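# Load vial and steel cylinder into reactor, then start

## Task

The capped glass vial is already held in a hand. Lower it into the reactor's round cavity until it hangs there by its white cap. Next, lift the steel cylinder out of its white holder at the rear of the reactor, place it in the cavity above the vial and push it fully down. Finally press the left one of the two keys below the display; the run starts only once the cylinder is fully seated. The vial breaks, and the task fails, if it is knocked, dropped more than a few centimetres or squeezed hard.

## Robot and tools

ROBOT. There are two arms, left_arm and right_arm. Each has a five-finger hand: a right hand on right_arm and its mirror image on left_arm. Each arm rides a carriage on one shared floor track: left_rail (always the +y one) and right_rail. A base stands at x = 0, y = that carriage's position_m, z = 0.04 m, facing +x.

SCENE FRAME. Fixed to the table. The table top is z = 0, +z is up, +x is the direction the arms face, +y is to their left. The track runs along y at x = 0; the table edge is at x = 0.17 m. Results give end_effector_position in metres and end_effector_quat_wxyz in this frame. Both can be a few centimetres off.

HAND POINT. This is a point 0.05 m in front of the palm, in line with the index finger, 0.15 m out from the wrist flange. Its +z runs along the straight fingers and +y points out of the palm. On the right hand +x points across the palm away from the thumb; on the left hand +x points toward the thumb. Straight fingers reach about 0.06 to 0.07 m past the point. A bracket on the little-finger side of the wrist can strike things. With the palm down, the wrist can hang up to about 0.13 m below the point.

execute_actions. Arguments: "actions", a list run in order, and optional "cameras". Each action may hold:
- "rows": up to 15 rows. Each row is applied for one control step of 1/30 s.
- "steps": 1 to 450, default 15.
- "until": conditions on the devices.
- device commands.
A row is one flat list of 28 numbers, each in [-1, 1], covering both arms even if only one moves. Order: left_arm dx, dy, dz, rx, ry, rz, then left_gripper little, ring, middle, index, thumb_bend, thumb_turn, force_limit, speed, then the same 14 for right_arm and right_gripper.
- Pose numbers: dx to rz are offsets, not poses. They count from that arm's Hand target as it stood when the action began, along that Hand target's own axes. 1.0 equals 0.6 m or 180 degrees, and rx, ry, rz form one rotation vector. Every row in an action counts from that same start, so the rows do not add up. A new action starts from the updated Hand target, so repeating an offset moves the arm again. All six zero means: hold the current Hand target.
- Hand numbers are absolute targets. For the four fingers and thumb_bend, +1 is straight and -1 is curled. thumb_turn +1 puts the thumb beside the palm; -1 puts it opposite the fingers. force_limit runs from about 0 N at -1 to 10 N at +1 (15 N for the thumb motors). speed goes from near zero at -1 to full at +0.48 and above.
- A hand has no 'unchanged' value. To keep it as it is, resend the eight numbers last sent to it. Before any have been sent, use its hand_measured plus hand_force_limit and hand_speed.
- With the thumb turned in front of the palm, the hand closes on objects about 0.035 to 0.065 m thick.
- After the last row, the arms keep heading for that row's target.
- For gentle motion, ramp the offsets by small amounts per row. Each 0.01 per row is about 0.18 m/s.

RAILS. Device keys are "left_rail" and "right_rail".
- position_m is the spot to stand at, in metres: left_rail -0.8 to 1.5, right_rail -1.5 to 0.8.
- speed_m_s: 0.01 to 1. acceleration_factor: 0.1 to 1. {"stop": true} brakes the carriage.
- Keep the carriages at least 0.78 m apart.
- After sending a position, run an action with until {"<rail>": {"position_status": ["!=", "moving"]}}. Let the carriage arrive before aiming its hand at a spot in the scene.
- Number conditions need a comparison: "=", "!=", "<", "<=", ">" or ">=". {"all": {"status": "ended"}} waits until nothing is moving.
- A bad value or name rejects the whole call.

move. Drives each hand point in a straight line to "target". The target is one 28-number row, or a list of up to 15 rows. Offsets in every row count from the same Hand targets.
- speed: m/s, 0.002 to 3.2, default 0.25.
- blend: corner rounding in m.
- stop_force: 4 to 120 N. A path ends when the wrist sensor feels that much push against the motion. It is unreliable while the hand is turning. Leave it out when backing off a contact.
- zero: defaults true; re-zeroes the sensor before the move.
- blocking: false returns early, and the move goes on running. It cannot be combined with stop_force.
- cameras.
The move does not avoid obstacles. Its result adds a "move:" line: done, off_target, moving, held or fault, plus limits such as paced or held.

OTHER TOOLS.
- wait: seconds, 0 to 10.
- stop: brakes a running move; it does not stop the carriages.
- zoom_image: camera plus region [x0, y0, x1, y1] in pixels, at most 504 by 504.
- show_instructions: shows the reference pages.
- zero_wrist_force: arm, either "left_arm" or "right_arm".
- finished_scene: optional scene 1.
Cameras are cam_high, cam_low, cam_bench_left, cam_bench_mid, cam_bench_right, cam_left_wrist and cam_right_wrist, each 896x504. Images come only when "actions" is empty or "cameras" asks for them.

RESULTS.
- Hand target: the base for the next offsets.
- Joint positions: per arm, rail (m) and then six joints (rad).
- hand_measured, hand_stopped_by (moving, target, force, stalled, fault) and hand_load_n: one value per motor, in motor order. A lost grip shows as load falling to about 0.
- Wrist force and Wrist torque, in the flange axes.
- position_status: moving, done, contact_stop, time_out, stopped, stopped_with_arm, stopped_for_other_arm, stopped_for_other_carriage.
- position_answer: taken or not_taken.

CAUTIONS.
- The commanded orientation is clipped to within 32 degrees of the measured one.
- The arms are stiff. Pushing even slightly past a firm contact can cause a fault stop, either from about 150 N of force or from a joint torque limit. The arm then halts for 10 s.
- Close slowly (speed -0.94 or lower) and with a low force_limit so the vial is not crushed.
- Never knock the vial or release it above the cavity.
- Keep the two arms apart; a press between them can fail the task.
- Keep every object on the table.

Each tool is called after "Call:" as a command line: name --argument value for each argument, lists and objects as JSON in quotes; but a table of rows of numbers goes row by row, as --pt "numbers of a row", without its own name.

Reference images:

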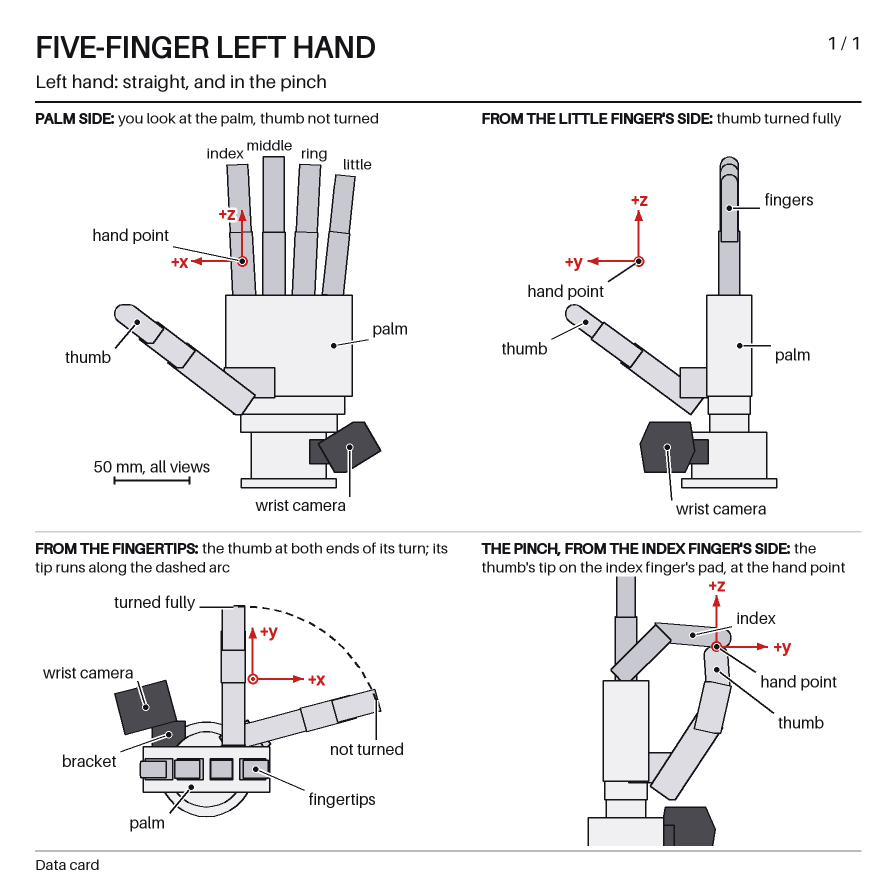

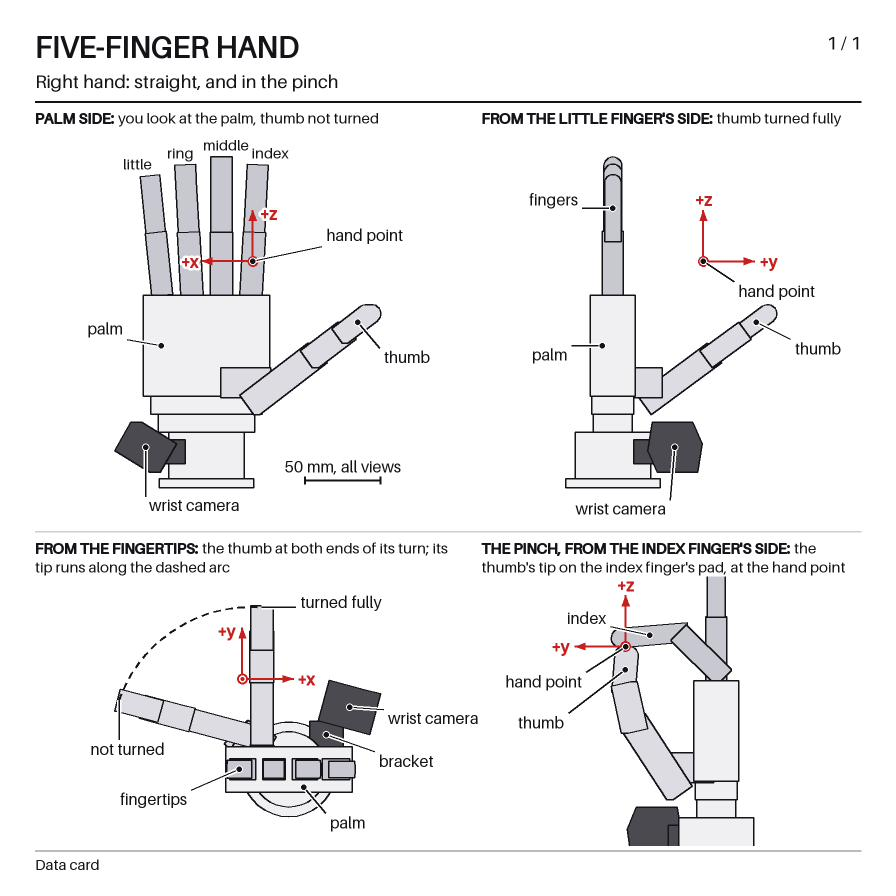

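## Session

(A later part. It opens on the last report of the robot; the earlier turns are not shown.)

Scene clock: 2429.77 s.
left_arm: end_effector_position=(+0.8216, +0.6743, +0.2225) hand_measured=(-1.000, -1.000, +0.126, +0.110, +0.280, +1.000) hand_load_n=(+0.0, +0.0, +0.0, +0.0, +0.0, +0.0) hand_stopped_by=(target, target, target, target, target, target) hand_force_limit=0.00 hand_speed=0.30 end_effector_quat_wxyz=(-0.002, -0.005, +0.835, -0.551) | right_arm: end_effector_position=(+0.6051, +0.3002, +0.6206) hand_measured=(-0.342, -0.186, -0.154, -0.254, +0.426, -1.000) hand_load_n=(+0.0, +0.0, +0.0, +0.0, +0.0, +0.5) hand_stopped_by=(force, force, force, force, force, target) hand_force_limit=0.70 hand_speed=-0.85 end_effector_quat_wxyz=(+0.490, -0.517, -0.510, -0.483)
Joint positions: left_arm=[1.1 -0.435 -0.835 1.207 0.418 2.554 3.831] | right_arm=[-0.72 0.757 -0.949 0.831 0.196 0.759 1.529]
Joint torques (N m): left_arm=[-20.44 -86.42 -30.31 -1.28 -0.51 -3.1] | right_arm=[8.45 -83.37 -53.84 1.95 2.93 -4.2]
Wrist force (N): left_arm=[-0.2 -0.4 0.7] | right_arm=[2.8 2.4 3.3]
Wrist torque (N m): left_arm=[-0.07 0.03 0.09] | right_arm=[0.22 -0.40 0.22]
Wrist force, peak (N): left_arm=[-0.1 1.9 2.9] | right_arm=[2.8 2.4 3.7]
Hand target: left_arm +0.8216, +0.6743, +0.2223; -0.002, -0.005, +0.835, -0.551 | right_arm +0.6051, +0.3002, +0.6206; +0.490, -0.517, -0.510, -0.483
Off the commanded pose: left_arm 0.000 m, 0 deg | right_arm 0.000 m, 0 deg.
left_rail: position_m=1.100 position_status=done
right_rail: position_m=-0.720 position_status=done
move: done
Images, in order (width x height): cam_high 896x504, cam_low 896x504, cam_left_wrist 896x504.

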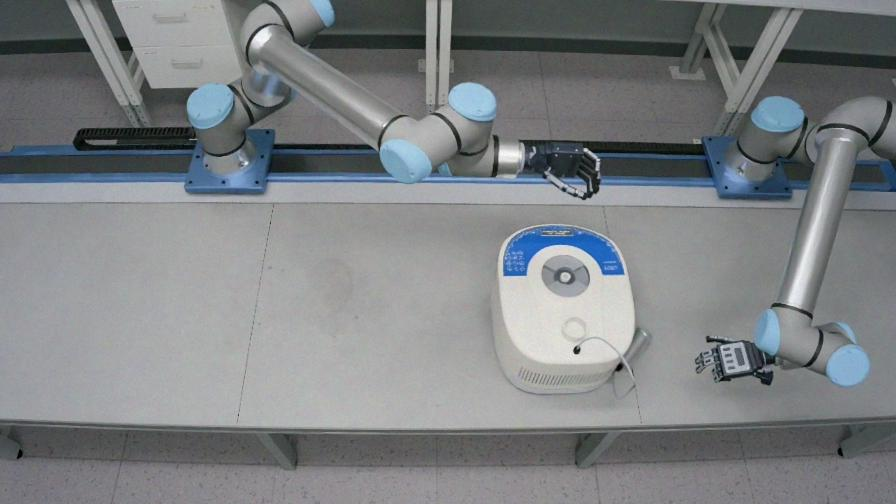

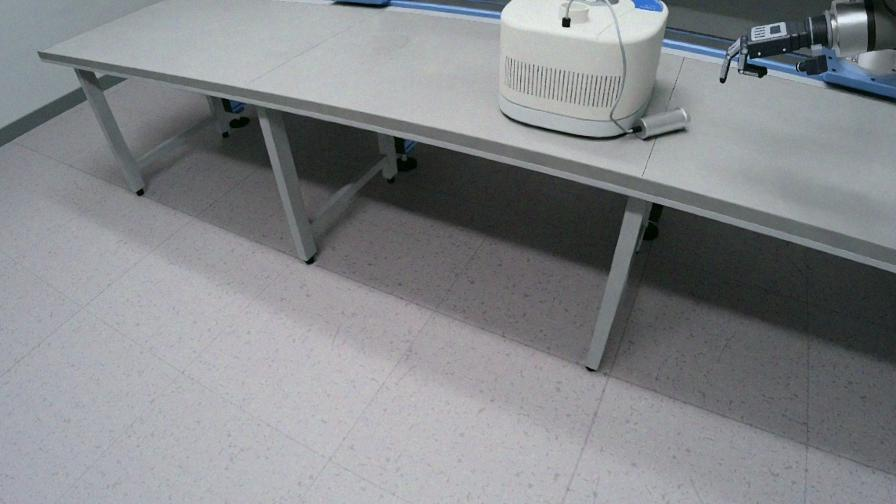

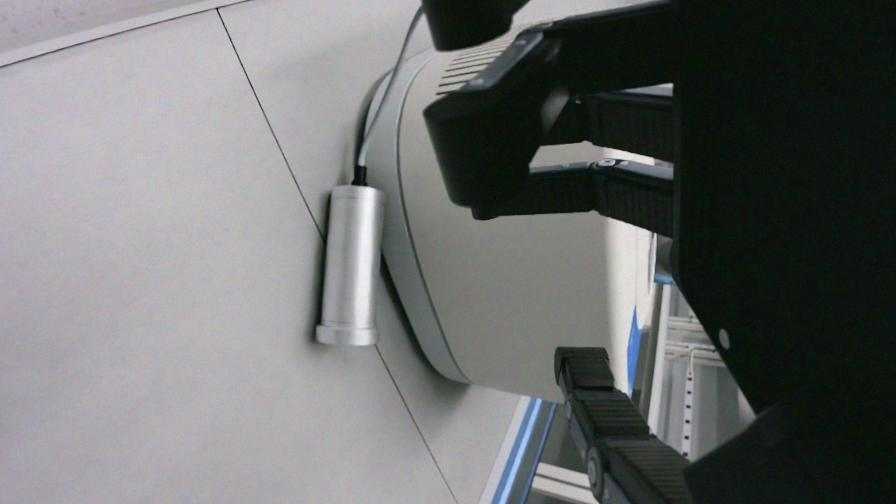

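Call:
zoom_image --camera "cam_left_wrist" --region '[300, 160, 400, 260]'

Call:
zoom_image --camera "cam_left_wrist" --region '[300, 260, 400, 360]'

Scaled by 5.040 from the camera's 896x504 image, which has a finer 1280x720 frame.

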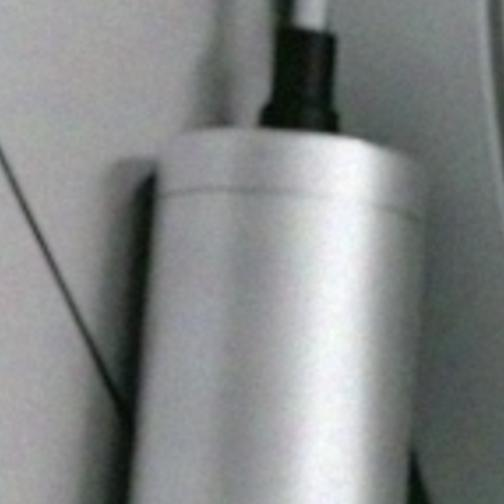

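Scaled by 5.040 from the camera's 896x504 image, which has a finer 1280x720 frame.

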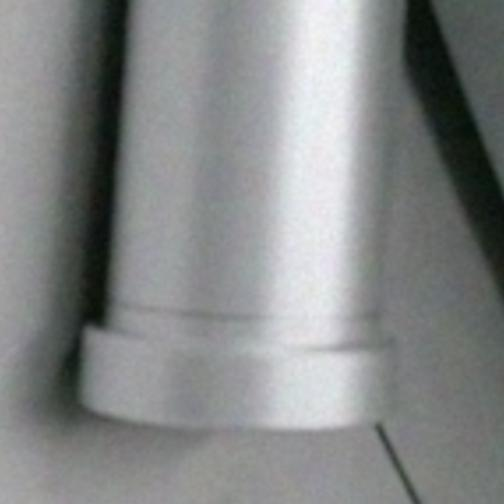

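Call:
move --pt "0.25 -0.1178 -0.232 -0.031 -0.13 0.18 -1 -1 0.125 0.11 0.28 1 0 0.3 0 0 0 0 0 0 -1 -1 -1 -1 -1 -1 0.7 -0.85" --pt "0.4567 -0.0495 -0.0957 -0.062 -0.259 0.361 -1 -1 0.125 0.11 0.28 1 0 0.3 0 0 0 0 0 0 -1 -1 -1 -1 -1 -1 0.7 -0.85" --pt "0.4567 0.1463 -0.0113 -0.062 -0.259 0.361 -1 -1 0.125 0.11 0.28 1 0 0.3 0 0 0 0 0 0 -1 -1 -1 -1 -1 -1 0.7 -0.85" --speed '[0.3,0.3,0.15]' --blend '[0.03,0,0]' --cameras '["cam_high","cam_left_wrist"]'

Scene clock: 2491.73 s.
left_arm: end_effector_position=(+0.5466, +0.7130, +0.1467) hand_measured=(-1.000, -1.000, +0.126, +0.110, +0.280, +1.000) hand_load_n=(+0.0, +0.0, +0.0, +0.0, +0.0, +0.0) hand_stopped_by=(target, target, target, target, target, target) hand_force_limit=0.00 hand_speed=0.30 end_effector_quat_wxyz=(+0.598, +0.225, +0.689, -0.343) | right_arm: end_effector_position=(+0.6051, +0.3002, +0.6206) hand_measured=(-0.342, -0.186, -0.154, -0.254, +0.426, -1.000) hand_load_n=(+0.0, +0.0, +0.0, +0.0, +0.0, +0.5) hand_stopped_by=(force, force, force, force, force, target) hand_force_limit=0.70 hand_speed=-0.85 end_effector_quat_wxyz=(+0.490, -0.517, -0.510, -0.483)
Joint positions: left_arm=[1.1 -1.049 -1.413 2.492 -1.027 1.359 4.496] | right_arm=[-0.72 0.757 -0.949 0.831 0.196 0.759 1.529]
Joint torques (N m): left_arm=[16.64 -25.62 -13.74 -4.77 2.28 3.37] | right_arm=[8.06 -84.31 -54.08 1.91 2.3 -4.25]
Wrist force (N): left_arm=[-1.7 0.6 0.6] | right_arm=[2.3 2.3 3.4]
Wrist torque (N m): left_arm=[0.06 0.09 0.27] | right_arm=[0.20 -0.34 0.19]
Wrist force, peak (N): left_arm=[-2.9 0.2 0.7] | right_arm=[3.0 2.7 3.5]
Hand target: left_arm +0.5467, +0.7130, +0.1467; +0.598, +0.225, +0.689, -0.343 | right_arm +0.6051, +0.3002, +0.6206; +0.490, -0.517, -0.510, -0.483
Off the commanded pose: left_arm 0.000 m, 0 deg | right_arm 0.000 m, 0 deg.
left_rail: position_m=1.100 position_status=done
right_rail: position_m=-0.720 position_status=done
move: done
Images, in order (width x height): cam_high 896x504, cam_left_wrist 896x504.

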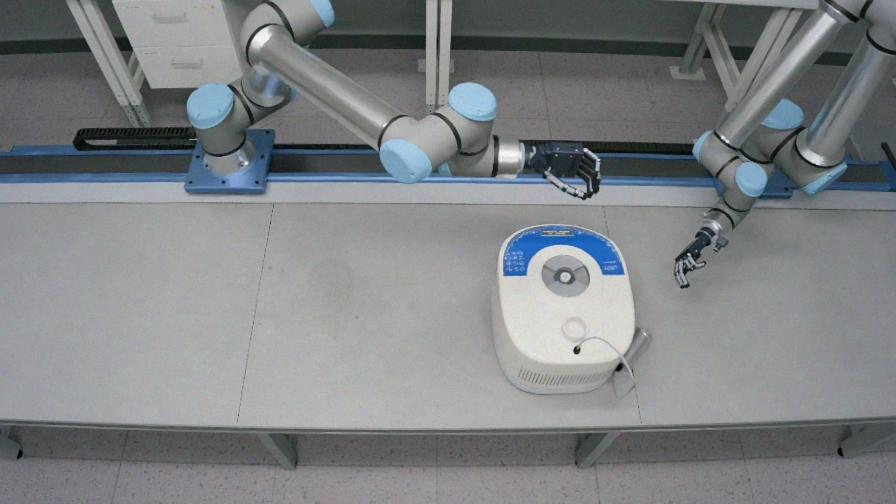

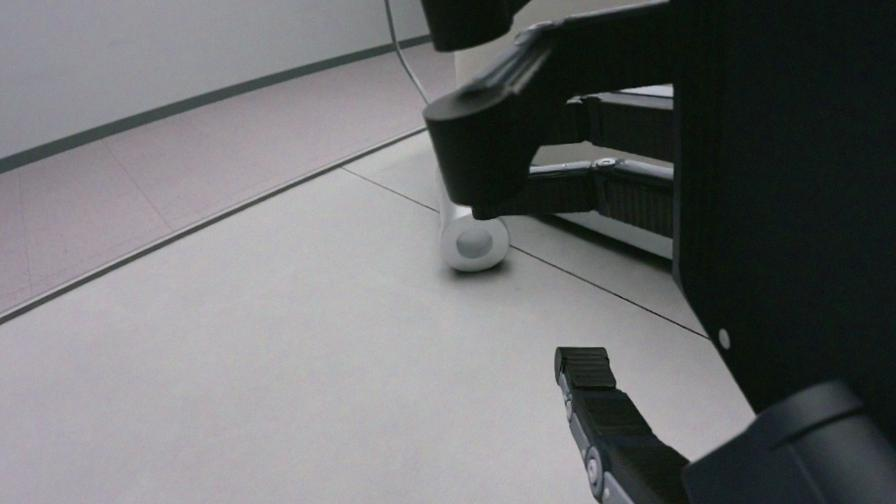

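Call:
zoom_image --camera "cam_left_wrist" --region '[430, 200, 520, 285]'

Scaled by 5.600 from the camera's 896x504 image, which has a finer 1280x720 frame.

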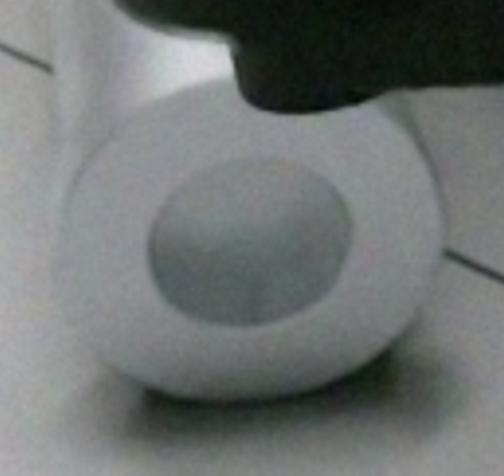

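Call:
move --target '[-0.0184,-0.0526,0.023,0,0,0,-1,-1,0.125,0.11,0.28,1,0,0.3,0,0,0,0,0,0,-1,-1,-1,-1,-1,-1,0.7,-0.85]' --speed 0.15 --cameras '["cam_left_wrist"]'

Call:
zoom_image --camera "cam_left_wrist" --region '[380, 220, 480, 310]'

Scene clock: 2503.83 s.
left_arm: end_effector_position=(+0.5352, +0.6830, +0.1632) hand_measured=(-1.000, -1.000, +0.126, +0.110, +0.280, +1.000) hand_load_n=(+0.0, +0.0, +0.0, +0.0, +0.0, +0.0) hand_stopped_by=(target, target, target, target, target, target) hand_force_limit=0.00 hand_speed=0.30 end_effector_quat_wxyz=(+0.598, +0.225, +0.689, -0.343) | right_arm: end_effector_position=(+0.6051, +0.3002, +0.6206) hand_measured=(-0.342, -0.186, -0.154, -0.254, +0.426, -1.000) hand_load_n=(+0.0, +0.0, +0.0, +0.0, +0.0, +0.0) hand_stopped_by=(force, force, force, force, force, target) hand_force_limit=0.70 hand_speed=-0.85 end_effector_quat_wxyz=(+0.490, -0.517, -0.510, -0.483)
Joint positions: left_arm=[1.1 -1.116 -1.439 2.467 -0.976 1.293 4.493] | right_arm=[-0.72 0.757 -0.949 0.831 0.196 0.759 1.529]
Joint torques (N m): left_arm=[-22.98 -48.53 -28.83 1.05 -1.34 -3.22] | right_arm=[7.03 -84.34 -54.28 2.06 1.91 -3.97]
Wrist force (N): left_arm=[-1.7 0.4 1.2] | right_arm=[2.6 2.2 3.4]
Wrist torque (N m): left_arm=[-0.02 0.11 0.40] | right_arm=[0.18 -0.37 0.21]
Wrist force, peak (N): left_arm=[-2.1 0.0 1.5] | right_arm=[3.2 2.7 3.3]
Hand target: left_arm +0.5352, +0.6829, +0.1632; +0.598, +0.225, +0.689, -0.343 | right_arm +0.6051, +0.3002, +0.6206; +0.490, -0.517, -0.510, -0.483
Off the commanded pose: left_arm 0.000 m, 0 deg | right_arm 0.000 m, 0 deg.
left_rail: position_m=1.100 position_status=done
right_rail: position_m=-0.720 position_status=done
move: done
Images, in order (width x height): cam_left_wrist 896x504.

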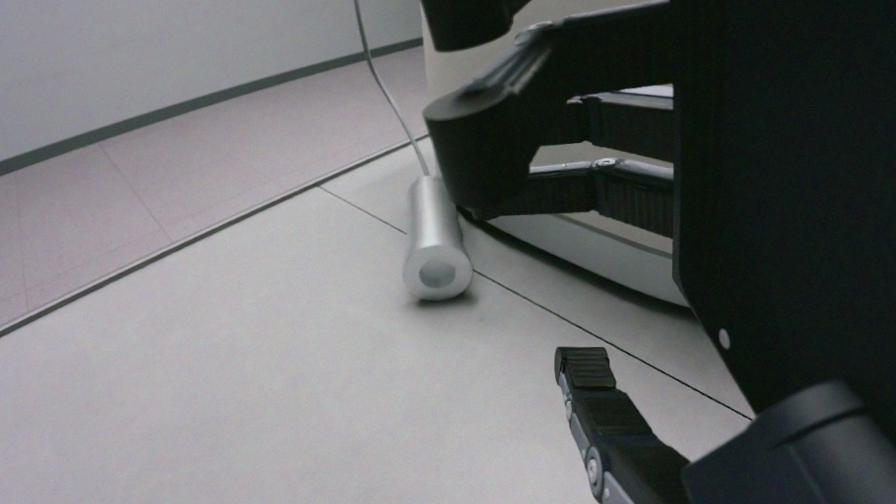

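Scaled by 5.040 from the camera's 896x504 image, which has a finer 1280x720 frame.

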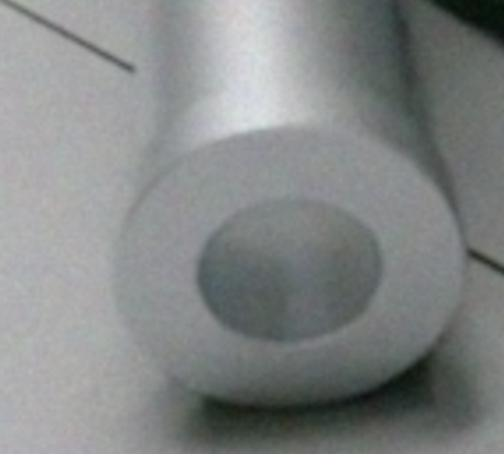

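Call:
move --pt "-0.2108 0.0383 0.0627 -0.151 0.198 -0.113 -1 -1 -1 1 0.3 -0.6 0 0.3 0 0 0 0 0 0 -1 -1 -1 -1 -1 -1 0.7 -0.85" --pt "-0.2093 0.0085 0.155 -0.302 0.3957 -0.2263 -1 -1 -1 1 0.3 -0.6 0 0.3 0 0 0 0 0 0 -1 -1 -1 -1 -1 -1 0.7 -0.85" --speed '[0.35,0.35]' --blend '[0.03,0]' --cameras '["cam_high","cam_low","cam_left_wrist"]'

Scene clock: 2606.50 s.
left_arm: end_effector_position=(+0.6242, +0.6299, +0.2803) hand_measured=(-1.000, -1.000, -1.000, +1.000, +0.300, -0.600) hand_load_n=(+0.0, +0.0, +0.0, +0.0, +0.0, +0.0) hand_stopped_by=(target, target, target, target, target, target) hand_force_limit=0.00 hand_speed=0.30 end_effector_quat_wxyz=(+0.000, -0.130, +0.991, +0.000) | right_arm: end_effector_position=(+0.6051, +0.3002, +0.6206) hand_measured=(-0.342, -0.186, -0.154, -0.254, +0.426, -1.000) hand_load_n=(+0.0, +0.0, +0.0, +0.0, +0.0, +0.5) hand_stopped_by=(force, force, force, force, force, target) hand_force_limit=0.70 hand_speed=-0.85 end_effector_quat_wxyz=(+0.490, -0.517, -0.510, -0.483)
Joint positions: left_arm=[1.1 -0.867 -0.869 1.118 1.322 1.572 3.584] | right_arm=[-0.72 0.757 -0.949 0.831 0.196 0.759 1.529]
Joint torques (N m): left_arm=[17.73 -83.84 -43.74 6.53 2.39 -3.67] | right_arm=[8.15 -84.73 -53.87 1.83 1.23 -4.02]
Wrist force (N): left_arm=[0.5 0.5 -0.5] | right_arm=[2.7 2.5 3.1]
Wrist torque (N m): left_arm=[-0.13 -0.01 0.13] | right_arm=[0.25 -0.38 0.22]
Wrist force, peak (N): left_arm=[-1.9 0.9 1.3] | right_arm=[2.8 2.5 3.6]
Hand target: left_arm +0.6242, +0.6299, +0.2803; +0.000, -0.130, +0.991, +0.000 | right_arm +0.6051, +0.3002, +0.6206; +0.490, -0.517, -0.510, -0.483
Off the commanded pose: left_arm 0.000 m, 0 deg | right_arm 0.000 m, 0 deg.
left_rail: position_m=1.100 position_status=done
right_rail: position_m=-0.720 position_status=done
move: done
Images, in order (width x height): cam_high 896x504, cam_low 896x504, cam_left_wrist 896x504.

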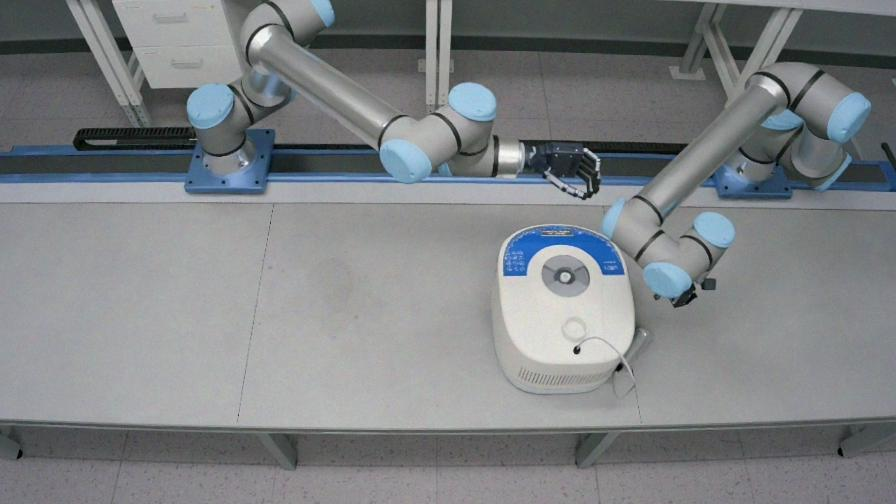

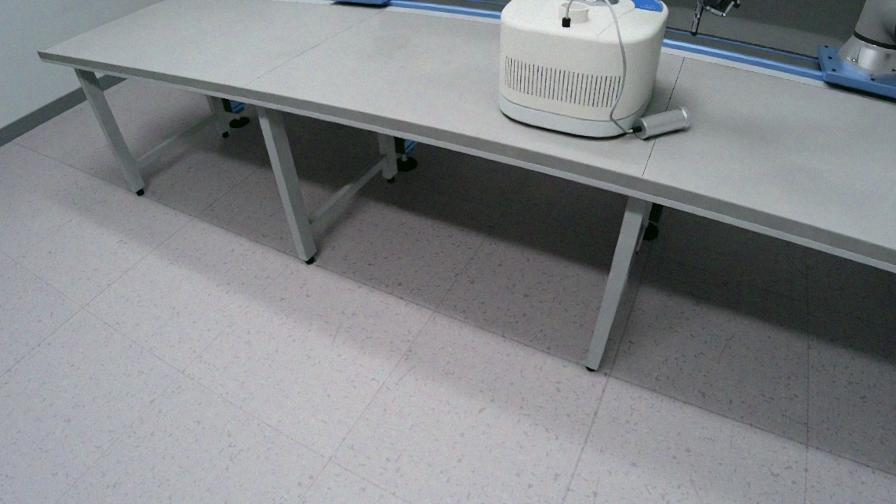

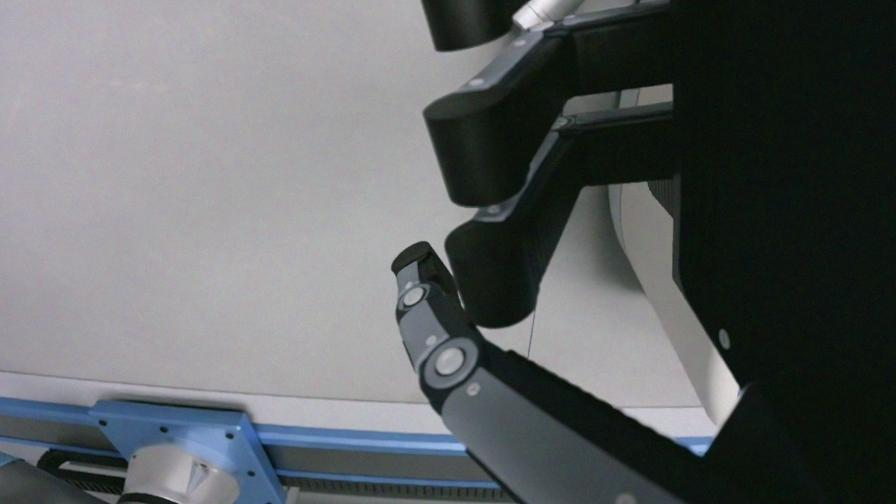

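Call:
move --target '[0,0,0.325,0,0,0,-1,-1,-1,1,0.3,-0.6,0,0.3,0,0,0,0,0,0,-1,-1,-1,-1,-1,-1,0.7,-0.85]' --speed 0.08 --stop_force 8 --cameras '["cam_high","cam_low"]'

Call:
zoom_image --camera "cam_low" --region '[600, 40, 740, 160]'

Call:
zoom_image --camera "cam_high" --region '[590, 270, 710, 400]'

Scene clock: 2614.43 s.
left_arm: end_effector_position=(+0.6240, +0.6297, +0.0853) hand_measured=(-1.000, -1.000, -1.000, +1.000, +0.300, -0.600) hand_load_n=(+0.0, +0.0, +0.0, +0.0, +0.0, +0.0) hand_stopped_by=(target, target, target, target, target, target) hand_force_limit=0.00 hand_speed=0.30 end_effector_quat_wxyz=(+0.000, -0.130, +0.991, +0.000) | right_arm: end_effector_position=(+0.6051, +0.3002, +0.6206) hand_measured=(-0.342, -0.186, -0.154, -0.254, +0.426, -1.000) hand_load_n=(+0.0, +0.0, +0.0, +0.0, +0.0, +0.0) hand_stopped_by=(force, force, force, force, force, target) hand_force_limit=0.70 hand_speed=-0.85 end_effector_quat_wxyz=(+0.490, -0.517, -0.510, -0.483)
Joint positions: left_arm=[1.1 -0.867 -0.74 1.255 1.056 1.572 3.583] | right_arm=[-0.72 0.757 -0.949 0.831 0.196 0.759 1.529]
Joint torques (N m): left_arm=[-8.08 -88.03 -24.47 0.41 -1.85 -2.41] | right_arm=[6.7 -84.23 -53.63 1.81 0.58 -3.97]
Wrist force (N): left_arm=[1.3 0.3 -1.0] | right_arm=[2.5 2.3 3.3]
Wrist torque (N m): left_arm=[-0.12 0.06 0.20] | right_arm=[0.21 -0.35 0.20]
Wrist force, peak (N): left_arm=[2.4 -0.6 -3.4] | right_arm=[3.1 2.6 3.6]
Hand target: left_arm +0.6240, +0.6298, +0.0853; +0.000, -0.130, +0.991, +0.000 | right_arm +0.6051, +0.3002, +0.6206; +0.490, -0.517, -0.510, -0.483
Off the commanded pose: left_arm 0.000 m, 0 deg | right_arm 0.000 m, 0 deg.
left_rail: position_m=1.100 position_status=done
right_rail: position_m=-0.720 position_status=done
move: done
Images, in order (width x height): cam_high 896x504, cam_low 896x504.

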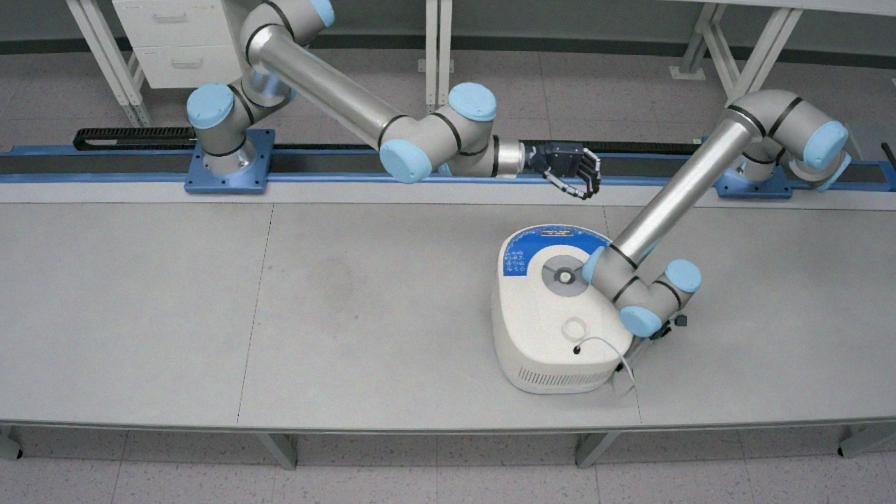

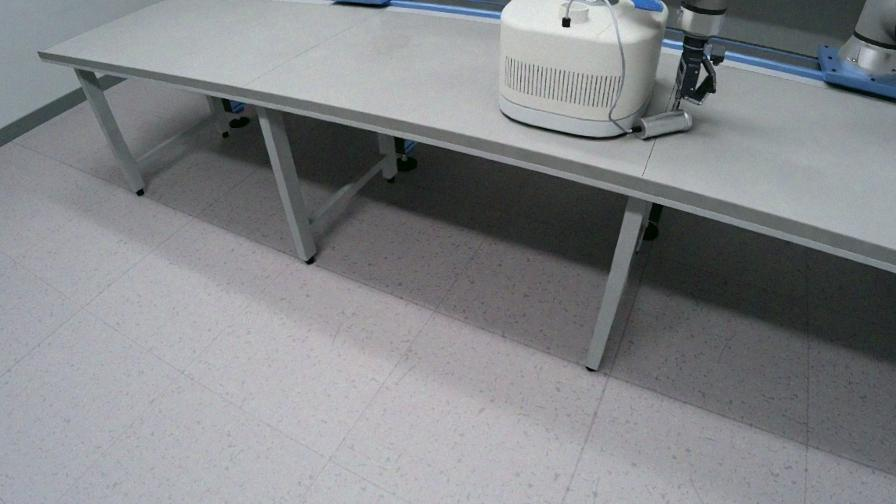

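Scaled by 3.600 from the camera's 896x504 image, which has a finer 1280x720 frame.

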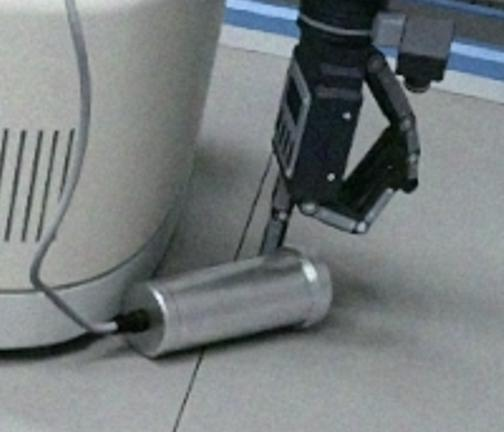

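Scaled by 3.877 from the camera's 896x504 image, which has a finer 1280x720 frame.

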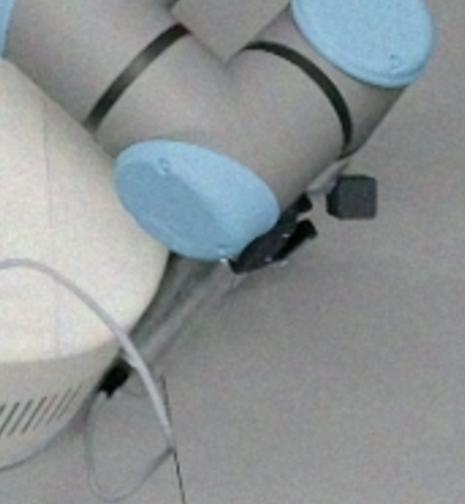

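Call:
move --target '[-0.1057,0.0717,0,0,0,0,-1,-1,-1,1,0.3,-0.6,0,0.3,0,0,0,0,0,0,-1,-1,-1,-1,-1,-1,0.7,-0.85]' --speed 0.06 --stop_force 20 --cameras '["cam_high","cam_low"]'

Call:
zoom_image --camera "cam_low" --region '[580, 40, 740, 180]'

Call:
zoom_image --camera "cam_high" --region '[590, 270, 710, 400]'

Scene clock: 2623.37 s.
left_arm: end_effector_position=(+0.6742, +0.6877, +0.0852) hand_measured=(-1.000, -1.000, -1.000, +1.000, +0.300, -0.600) hand_load_n=(+0.0, +0.0, +0.0, +0.0, +0.0, +0.0) hand_stopped_by=(target, target, target, target, target, target) hand_force_limit=0.00 hand_speed=0.30 end_effector_quat_wxyz=(+0.000, -0.130, +0.991, +0.000) | right_arm: end_effector_position=(+0.6051, +0.3002, +0.6206) hand_measured=(-0.342, -0.186, -0.154, -0.254, +0.426, -1.000) hand_load_n=(+0.0, +0.0, +0.0, +0.0, +0.0, +0.5) hand_stopped_by=(force, force, force, force, force, target) hand_force_limit=0.70 hand_speed=-0.85 end_effector_quat_wxyz=(+0.490, -0.517, -0.510, -0.483)
Joint positions: left_arm=[1.1 -0.776 -0.729 1.234 1.066 1.572 3.675] | right_arm=[-0.72 0.757 -0.949 0.831 0.196 0.759 1.529]
Joint torques (N m): left_arm=[17.24 -89.33 -38.77 7.08 1.67 3.17] | right_arm=[6.75 -85.61 -53.63 1.71 0.08 -4.01]
Wrist force (N): left_arm=[1.0 0.5 -1.0] | right_arm=[2.5 2.6 3.1]
Wrist torque (N m): left_arm=[-0.04 0.06 0.06] | right_arm=[0.27 -0.36 0.21]
Wrist force, peak (N): left_arm=[2.1 0.3 -1.4] | right_arm=[3.1 2.5 3.4]
Hand target: left_arm +0.6742, +0.6877, +0.0852; +0.000, -0.130, +0.991, +0.000 | right_arm +0.6051, +0.3002, +0.6206; +0.490, -0.517, -0.510, -0.483
Off the commanded pose: left_arm 0.000 m, 0 deg | right_arm 0.000 m, 0 deg.
left_rail: position_m=1.100 position_status=done
right_rail: position_m=-0.720 position_status=done
move: done
Images, in order (width x height): cam_high 896x504, cam_low 896x504.

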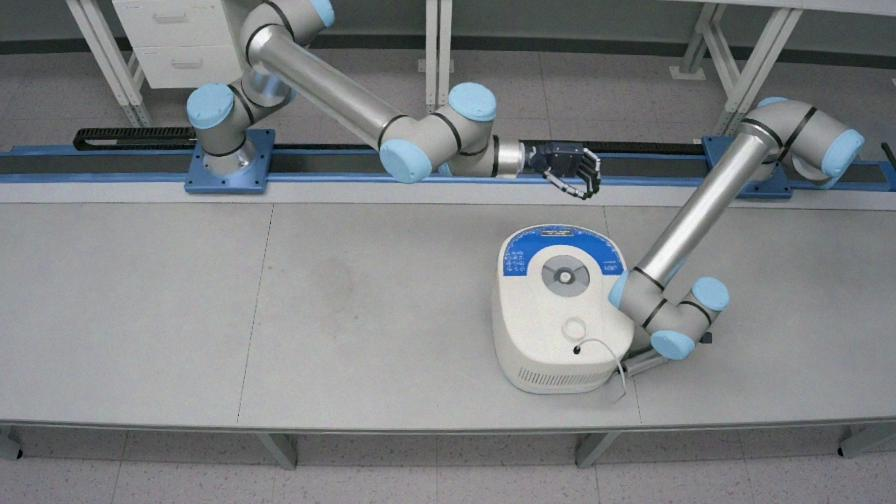

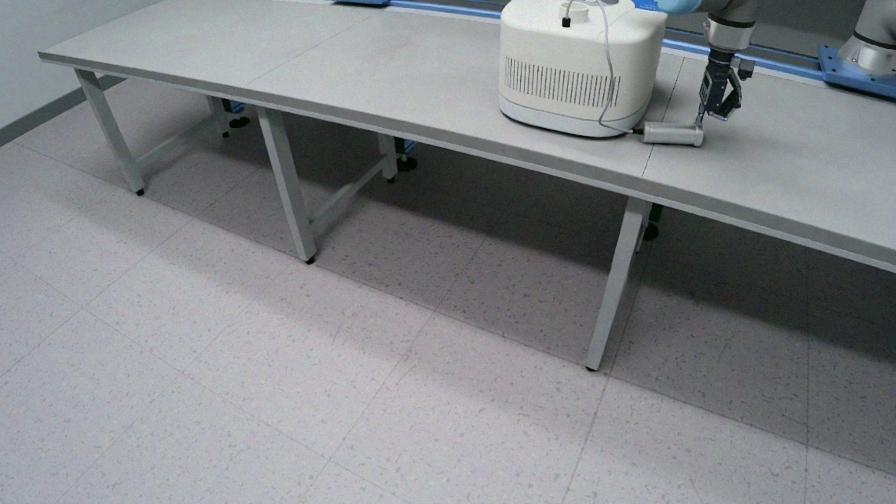

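Scaled by 3.150 from the camera's 896x504 image, which has a finer 1280x720 frame.

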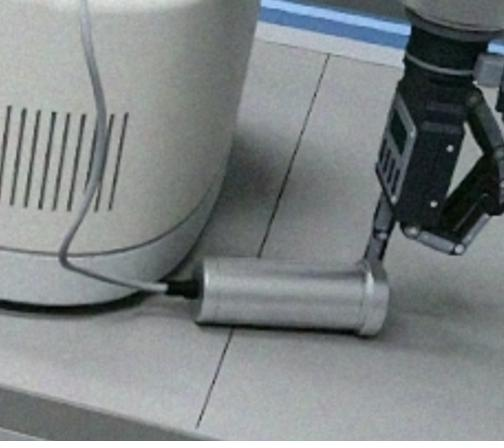

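Scaled by 3.877 from the camera's 896x504 image, which has a finer 1280x720 frame.

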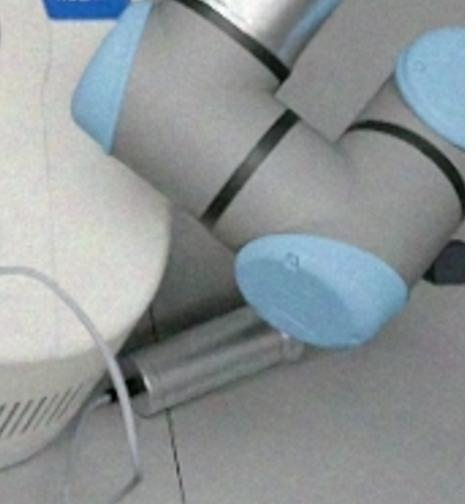

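Call:
move --pt "0 0 -0.3333 0 0 0 -1 -1 -1 1 0.3 -0.6 0 0.3 -0.0468 -0.1323 -0.8328 0 0 0 1 1 1 1 1 -1 0.7 0.3" --pt "-0.022 0.5295 -0.4417 0 0 0 -1 -1 -1 1 0.3 -0.6 0 0.3 -0.0468 -0.1323 -0.8328 0 -0.5 0 1 1 1 1 1 -1 0.7 0.3" --speed '[0.3,0.3]' --cameras '["cam_high","cam_low"]'

Scene clock: 2668.37 s.
left_arm: end_effector_position=(+0.6050, +0.9981, +0.3501) hand_measured=(-1.000, -1.000, -1.000, +1.000, +0.300, -0.600) hand_load_n=(+0.0, +0.0, +0.0, +0.0, -0.5, +0.0) hand_stopped_by=(target, target, target, target, target, target) hand_force_limit=0.00 hand_speed=0.30 end_effector_quat_wxyz=(+0.000, -0.130, +0.991, +0.000) | right_arm: end_effector_position=(+0.5253, -0.2002, +0.6205) hand_measured=(+1.000, +1.000, +1.000, +1.000, +1.000, -1.000) hand_load_n=(+0.0, +0.0, +0.0, +0.5, +0.0, +0.0) hand_stopped_by=(target, target, target, target, target, target) hand_force_limit=0.70 hand_speed=0.30 end_effector_quat_wxyz=(+0.014, +0.707, +0.707, -0.024)
Joint positions: left_arm=[1.1 -0.493 -1.202 1.514 1.26 1.572 3.958] | right_arm=[-0.72 0.638 -1.11 0.913 1.811 1.605 0.64]
Joint torques (N m): left_arm=[18.05 -81.5 -27.88 7.22 1.62 3.64] | right_arm=[6.39 -65.13 -48 7 3.27 4.15]
Wrist force (N): left_arm=[0.4 1.2 -0.7] | right_arm=[-1.2 3.0 0.9]
Wrist torque (N m): left_arm=[-0.04 0.00 0.00] | right_arm=[0.43 0.12 0.00]
Wrist force, peak (N): left_arm=[0.0 1.8 -1.3] | right_arm=[2.6 2.3 5.3]
Hand target: left_arm +0.6050, +0.9982, +0.3502; +0.000, -0.130, +0.991, +0.000 | right_arm +0.5253, -0.2001, +0.6205; +0.014, +0.707, +0.707, -0.024
Off the commanded pose: left_arm 0.000 m, 0 deg | right_arm 0.000 m, 0 deg.
left_rail: position_m=1.100 position_status=done
right_rail: position_m=-0.720 position_status=done
move: done
Images, in order (width x height): cam_high 896x504, cam_low 896x504.

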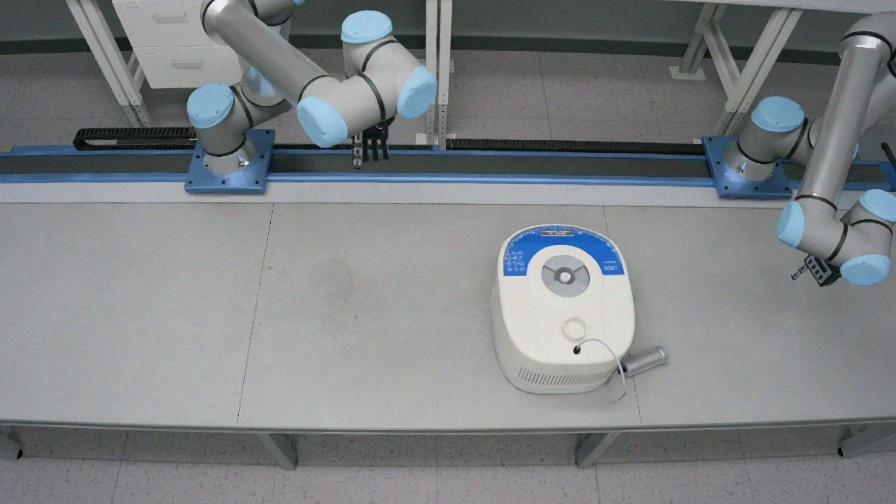

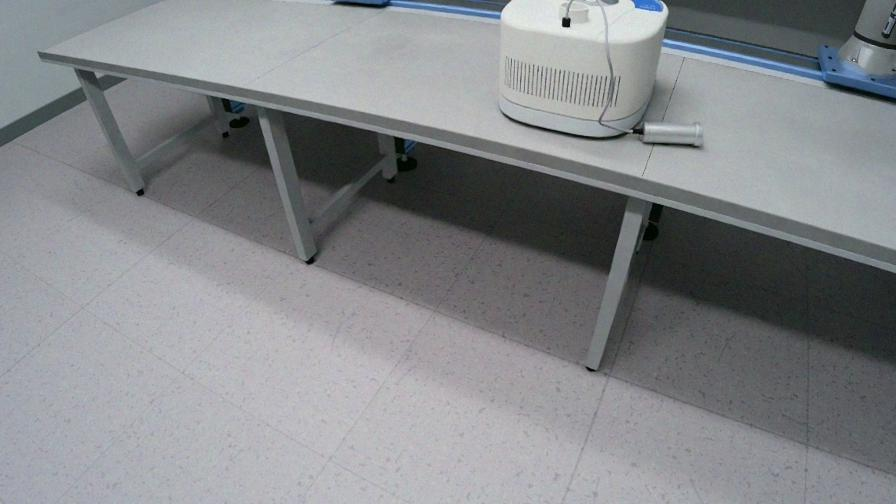

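Call:
zoom_image --camera "cam_high" --region '[600, 320, 690, 410]'

Scaled by 5.600 from the camera's 896x504 image, which has a finer 1280x720 frame.

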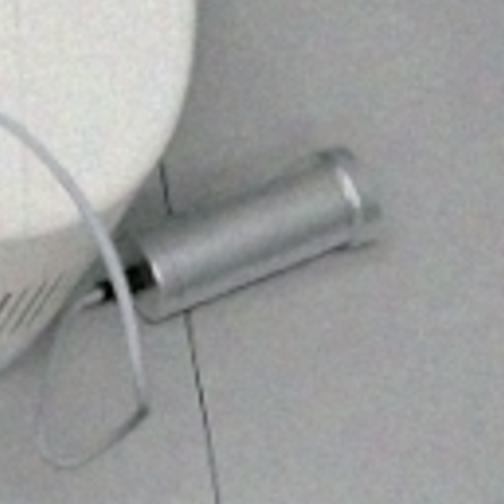

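Call:
move --pt "0.0372 -0.5166 0 0 0 0 -1 -1 -1 1 0.3 -0.6 0 0.3 -0.7335 -0.121 0.325 0 0 0 1 1 1 1 1 -1 0.7 0.3" --pt "0.0372 -0.5166 0.4417 0 0 0 -1 -1 -1 1 0.3 -0.6 0 0.3 -0.7335 -0.121 0.325 0 0 0 1 1 1 1 1 -1 0.7 0.3" --pt "-0.1201 -0.5417 0.4417 0 0 0 -1 -1 -1 1 0.3 -0.6 0 0.3 -0.7335 -0.121 0.325 0 0 0 1 1 1 1 1 -1 0.7 0.3" --speed '[0.3,0.12,0.05]' --cameras '["cam_high","cam_low"]'

Call:
zoom_image --camera "cam_high" --region '[600, 310, 720, 420]'

Call:
zoom_image --camera "cam_low" --region '[580, 40, 760, 180]'

Scene clock: 2749.10 s.
left_arm: end_effector_position=(+0.7583, +0.7027, +0.0852) hand_measured=(-1.000, -1.000, -1.000, +1.000, +0.300, -0.600) hand_load_n=(+0.0, +0.5, +0.0, -3.0, +0.0, +0.0) hand_stopped_by=(target, target, target, target, target, target) hand_force_limit=0.00 hand_speed=0.30 end_effector_quat_wxyz=(+0.000, -0.130, +0.991, +0.000) | right_arm: end_effector_position=(+0.4499, -0.6500, +0.4504) hand_measured=(+1.000, +1.000, +1.000, +1.000, +1.000, -1.000) hand_load_n=(+0.0, +0.0, +0.0, +0.0, +0.0, +0.0) hand_stopped_by=(target, target, target, target, target, target) hand_force_limit=0.70 hand_speed=0.30 end_effector_quat_wxyz=(+0.014, +0.707, +0.707, -0.024)
Joint positions: left_arm=[1.1 -0.698 -0.622 1.027 1.166 1.572 3.753] | right_arm=[-0.72 -0.154 -1.684 1.884 1.376 1.626 -0.154]
Joint torques (N m): left_arm=[17.61 -97.83 -42.21 6.81 2.65 2.72] | right_arm=[-11.7 -41.9 -34.04 1.57 -2.64 -4.26]
Wrist force (N): left_arm=[0.9 3.2 -0.6] | right_arm=[-0.8 3.0 1.2]
Wrist torque (N m): left_arm=[-0.22 0.00 0.08] | right_arm=[0.39 0.05 0.17]
Wrist force, peak (N): left_arm=[1.1 8.1 0.2] | right_arm=[-2.4 3.0 2.1]
Hand target: left_arm +0.7584, +0.7027, +0.0852; +0.000, -0.130, +0.991, +0.000 | right_arm +0.4499, -0.6500, +0.4504; +0.014, +0.707, +0.707, -0.024
Off the commanded pose: left_arm 0.000 m, 0 deg | right_arm 0.000 m, 0 deg.
left_rail: position_m=1.100 position_status=done
right_rail: position_m=-0.720 position_status=done
move: done
Images, in order (width x height): cam_high 896x504, cam_low 896x504.

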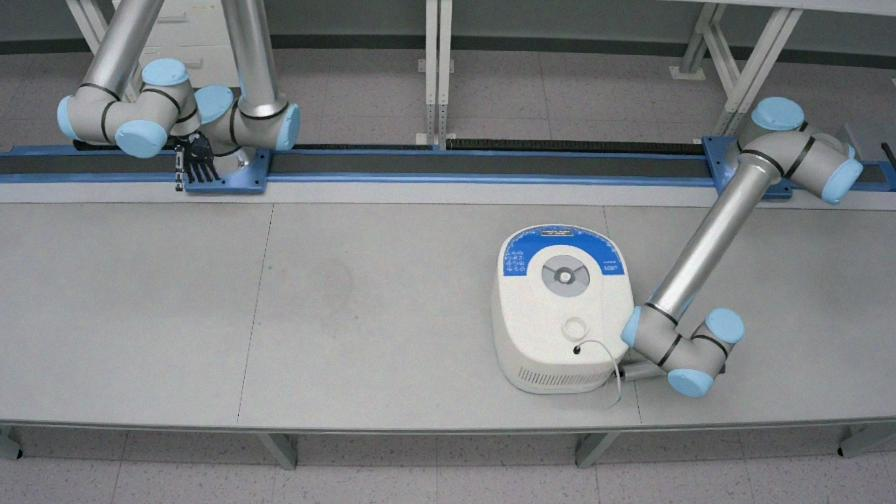

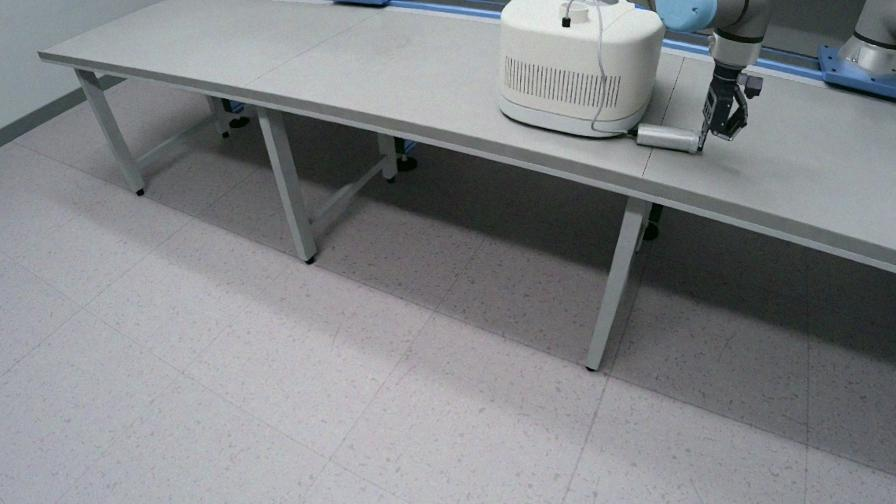

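Scaled by 4.200 from the camera's 896x504 image, which has a finer 1280x720 frame.

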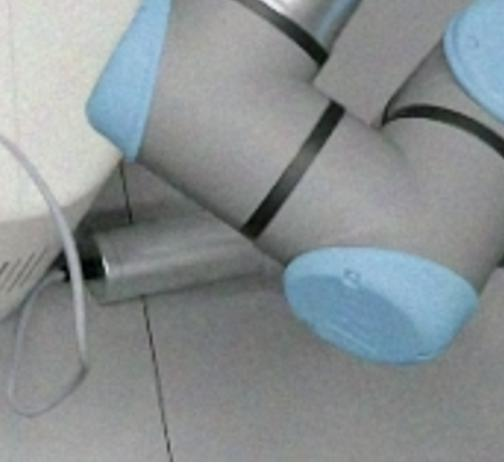

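Scaled by 2.800 from the camera's 896x504 image, which has a finer 1280x720 frame.

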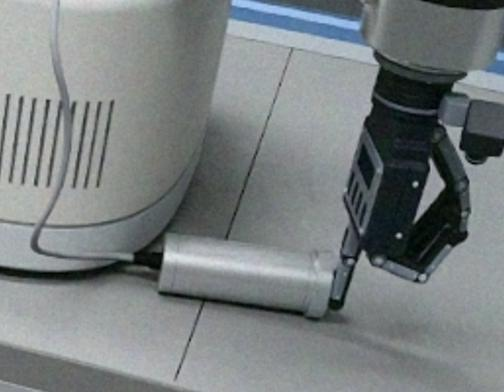

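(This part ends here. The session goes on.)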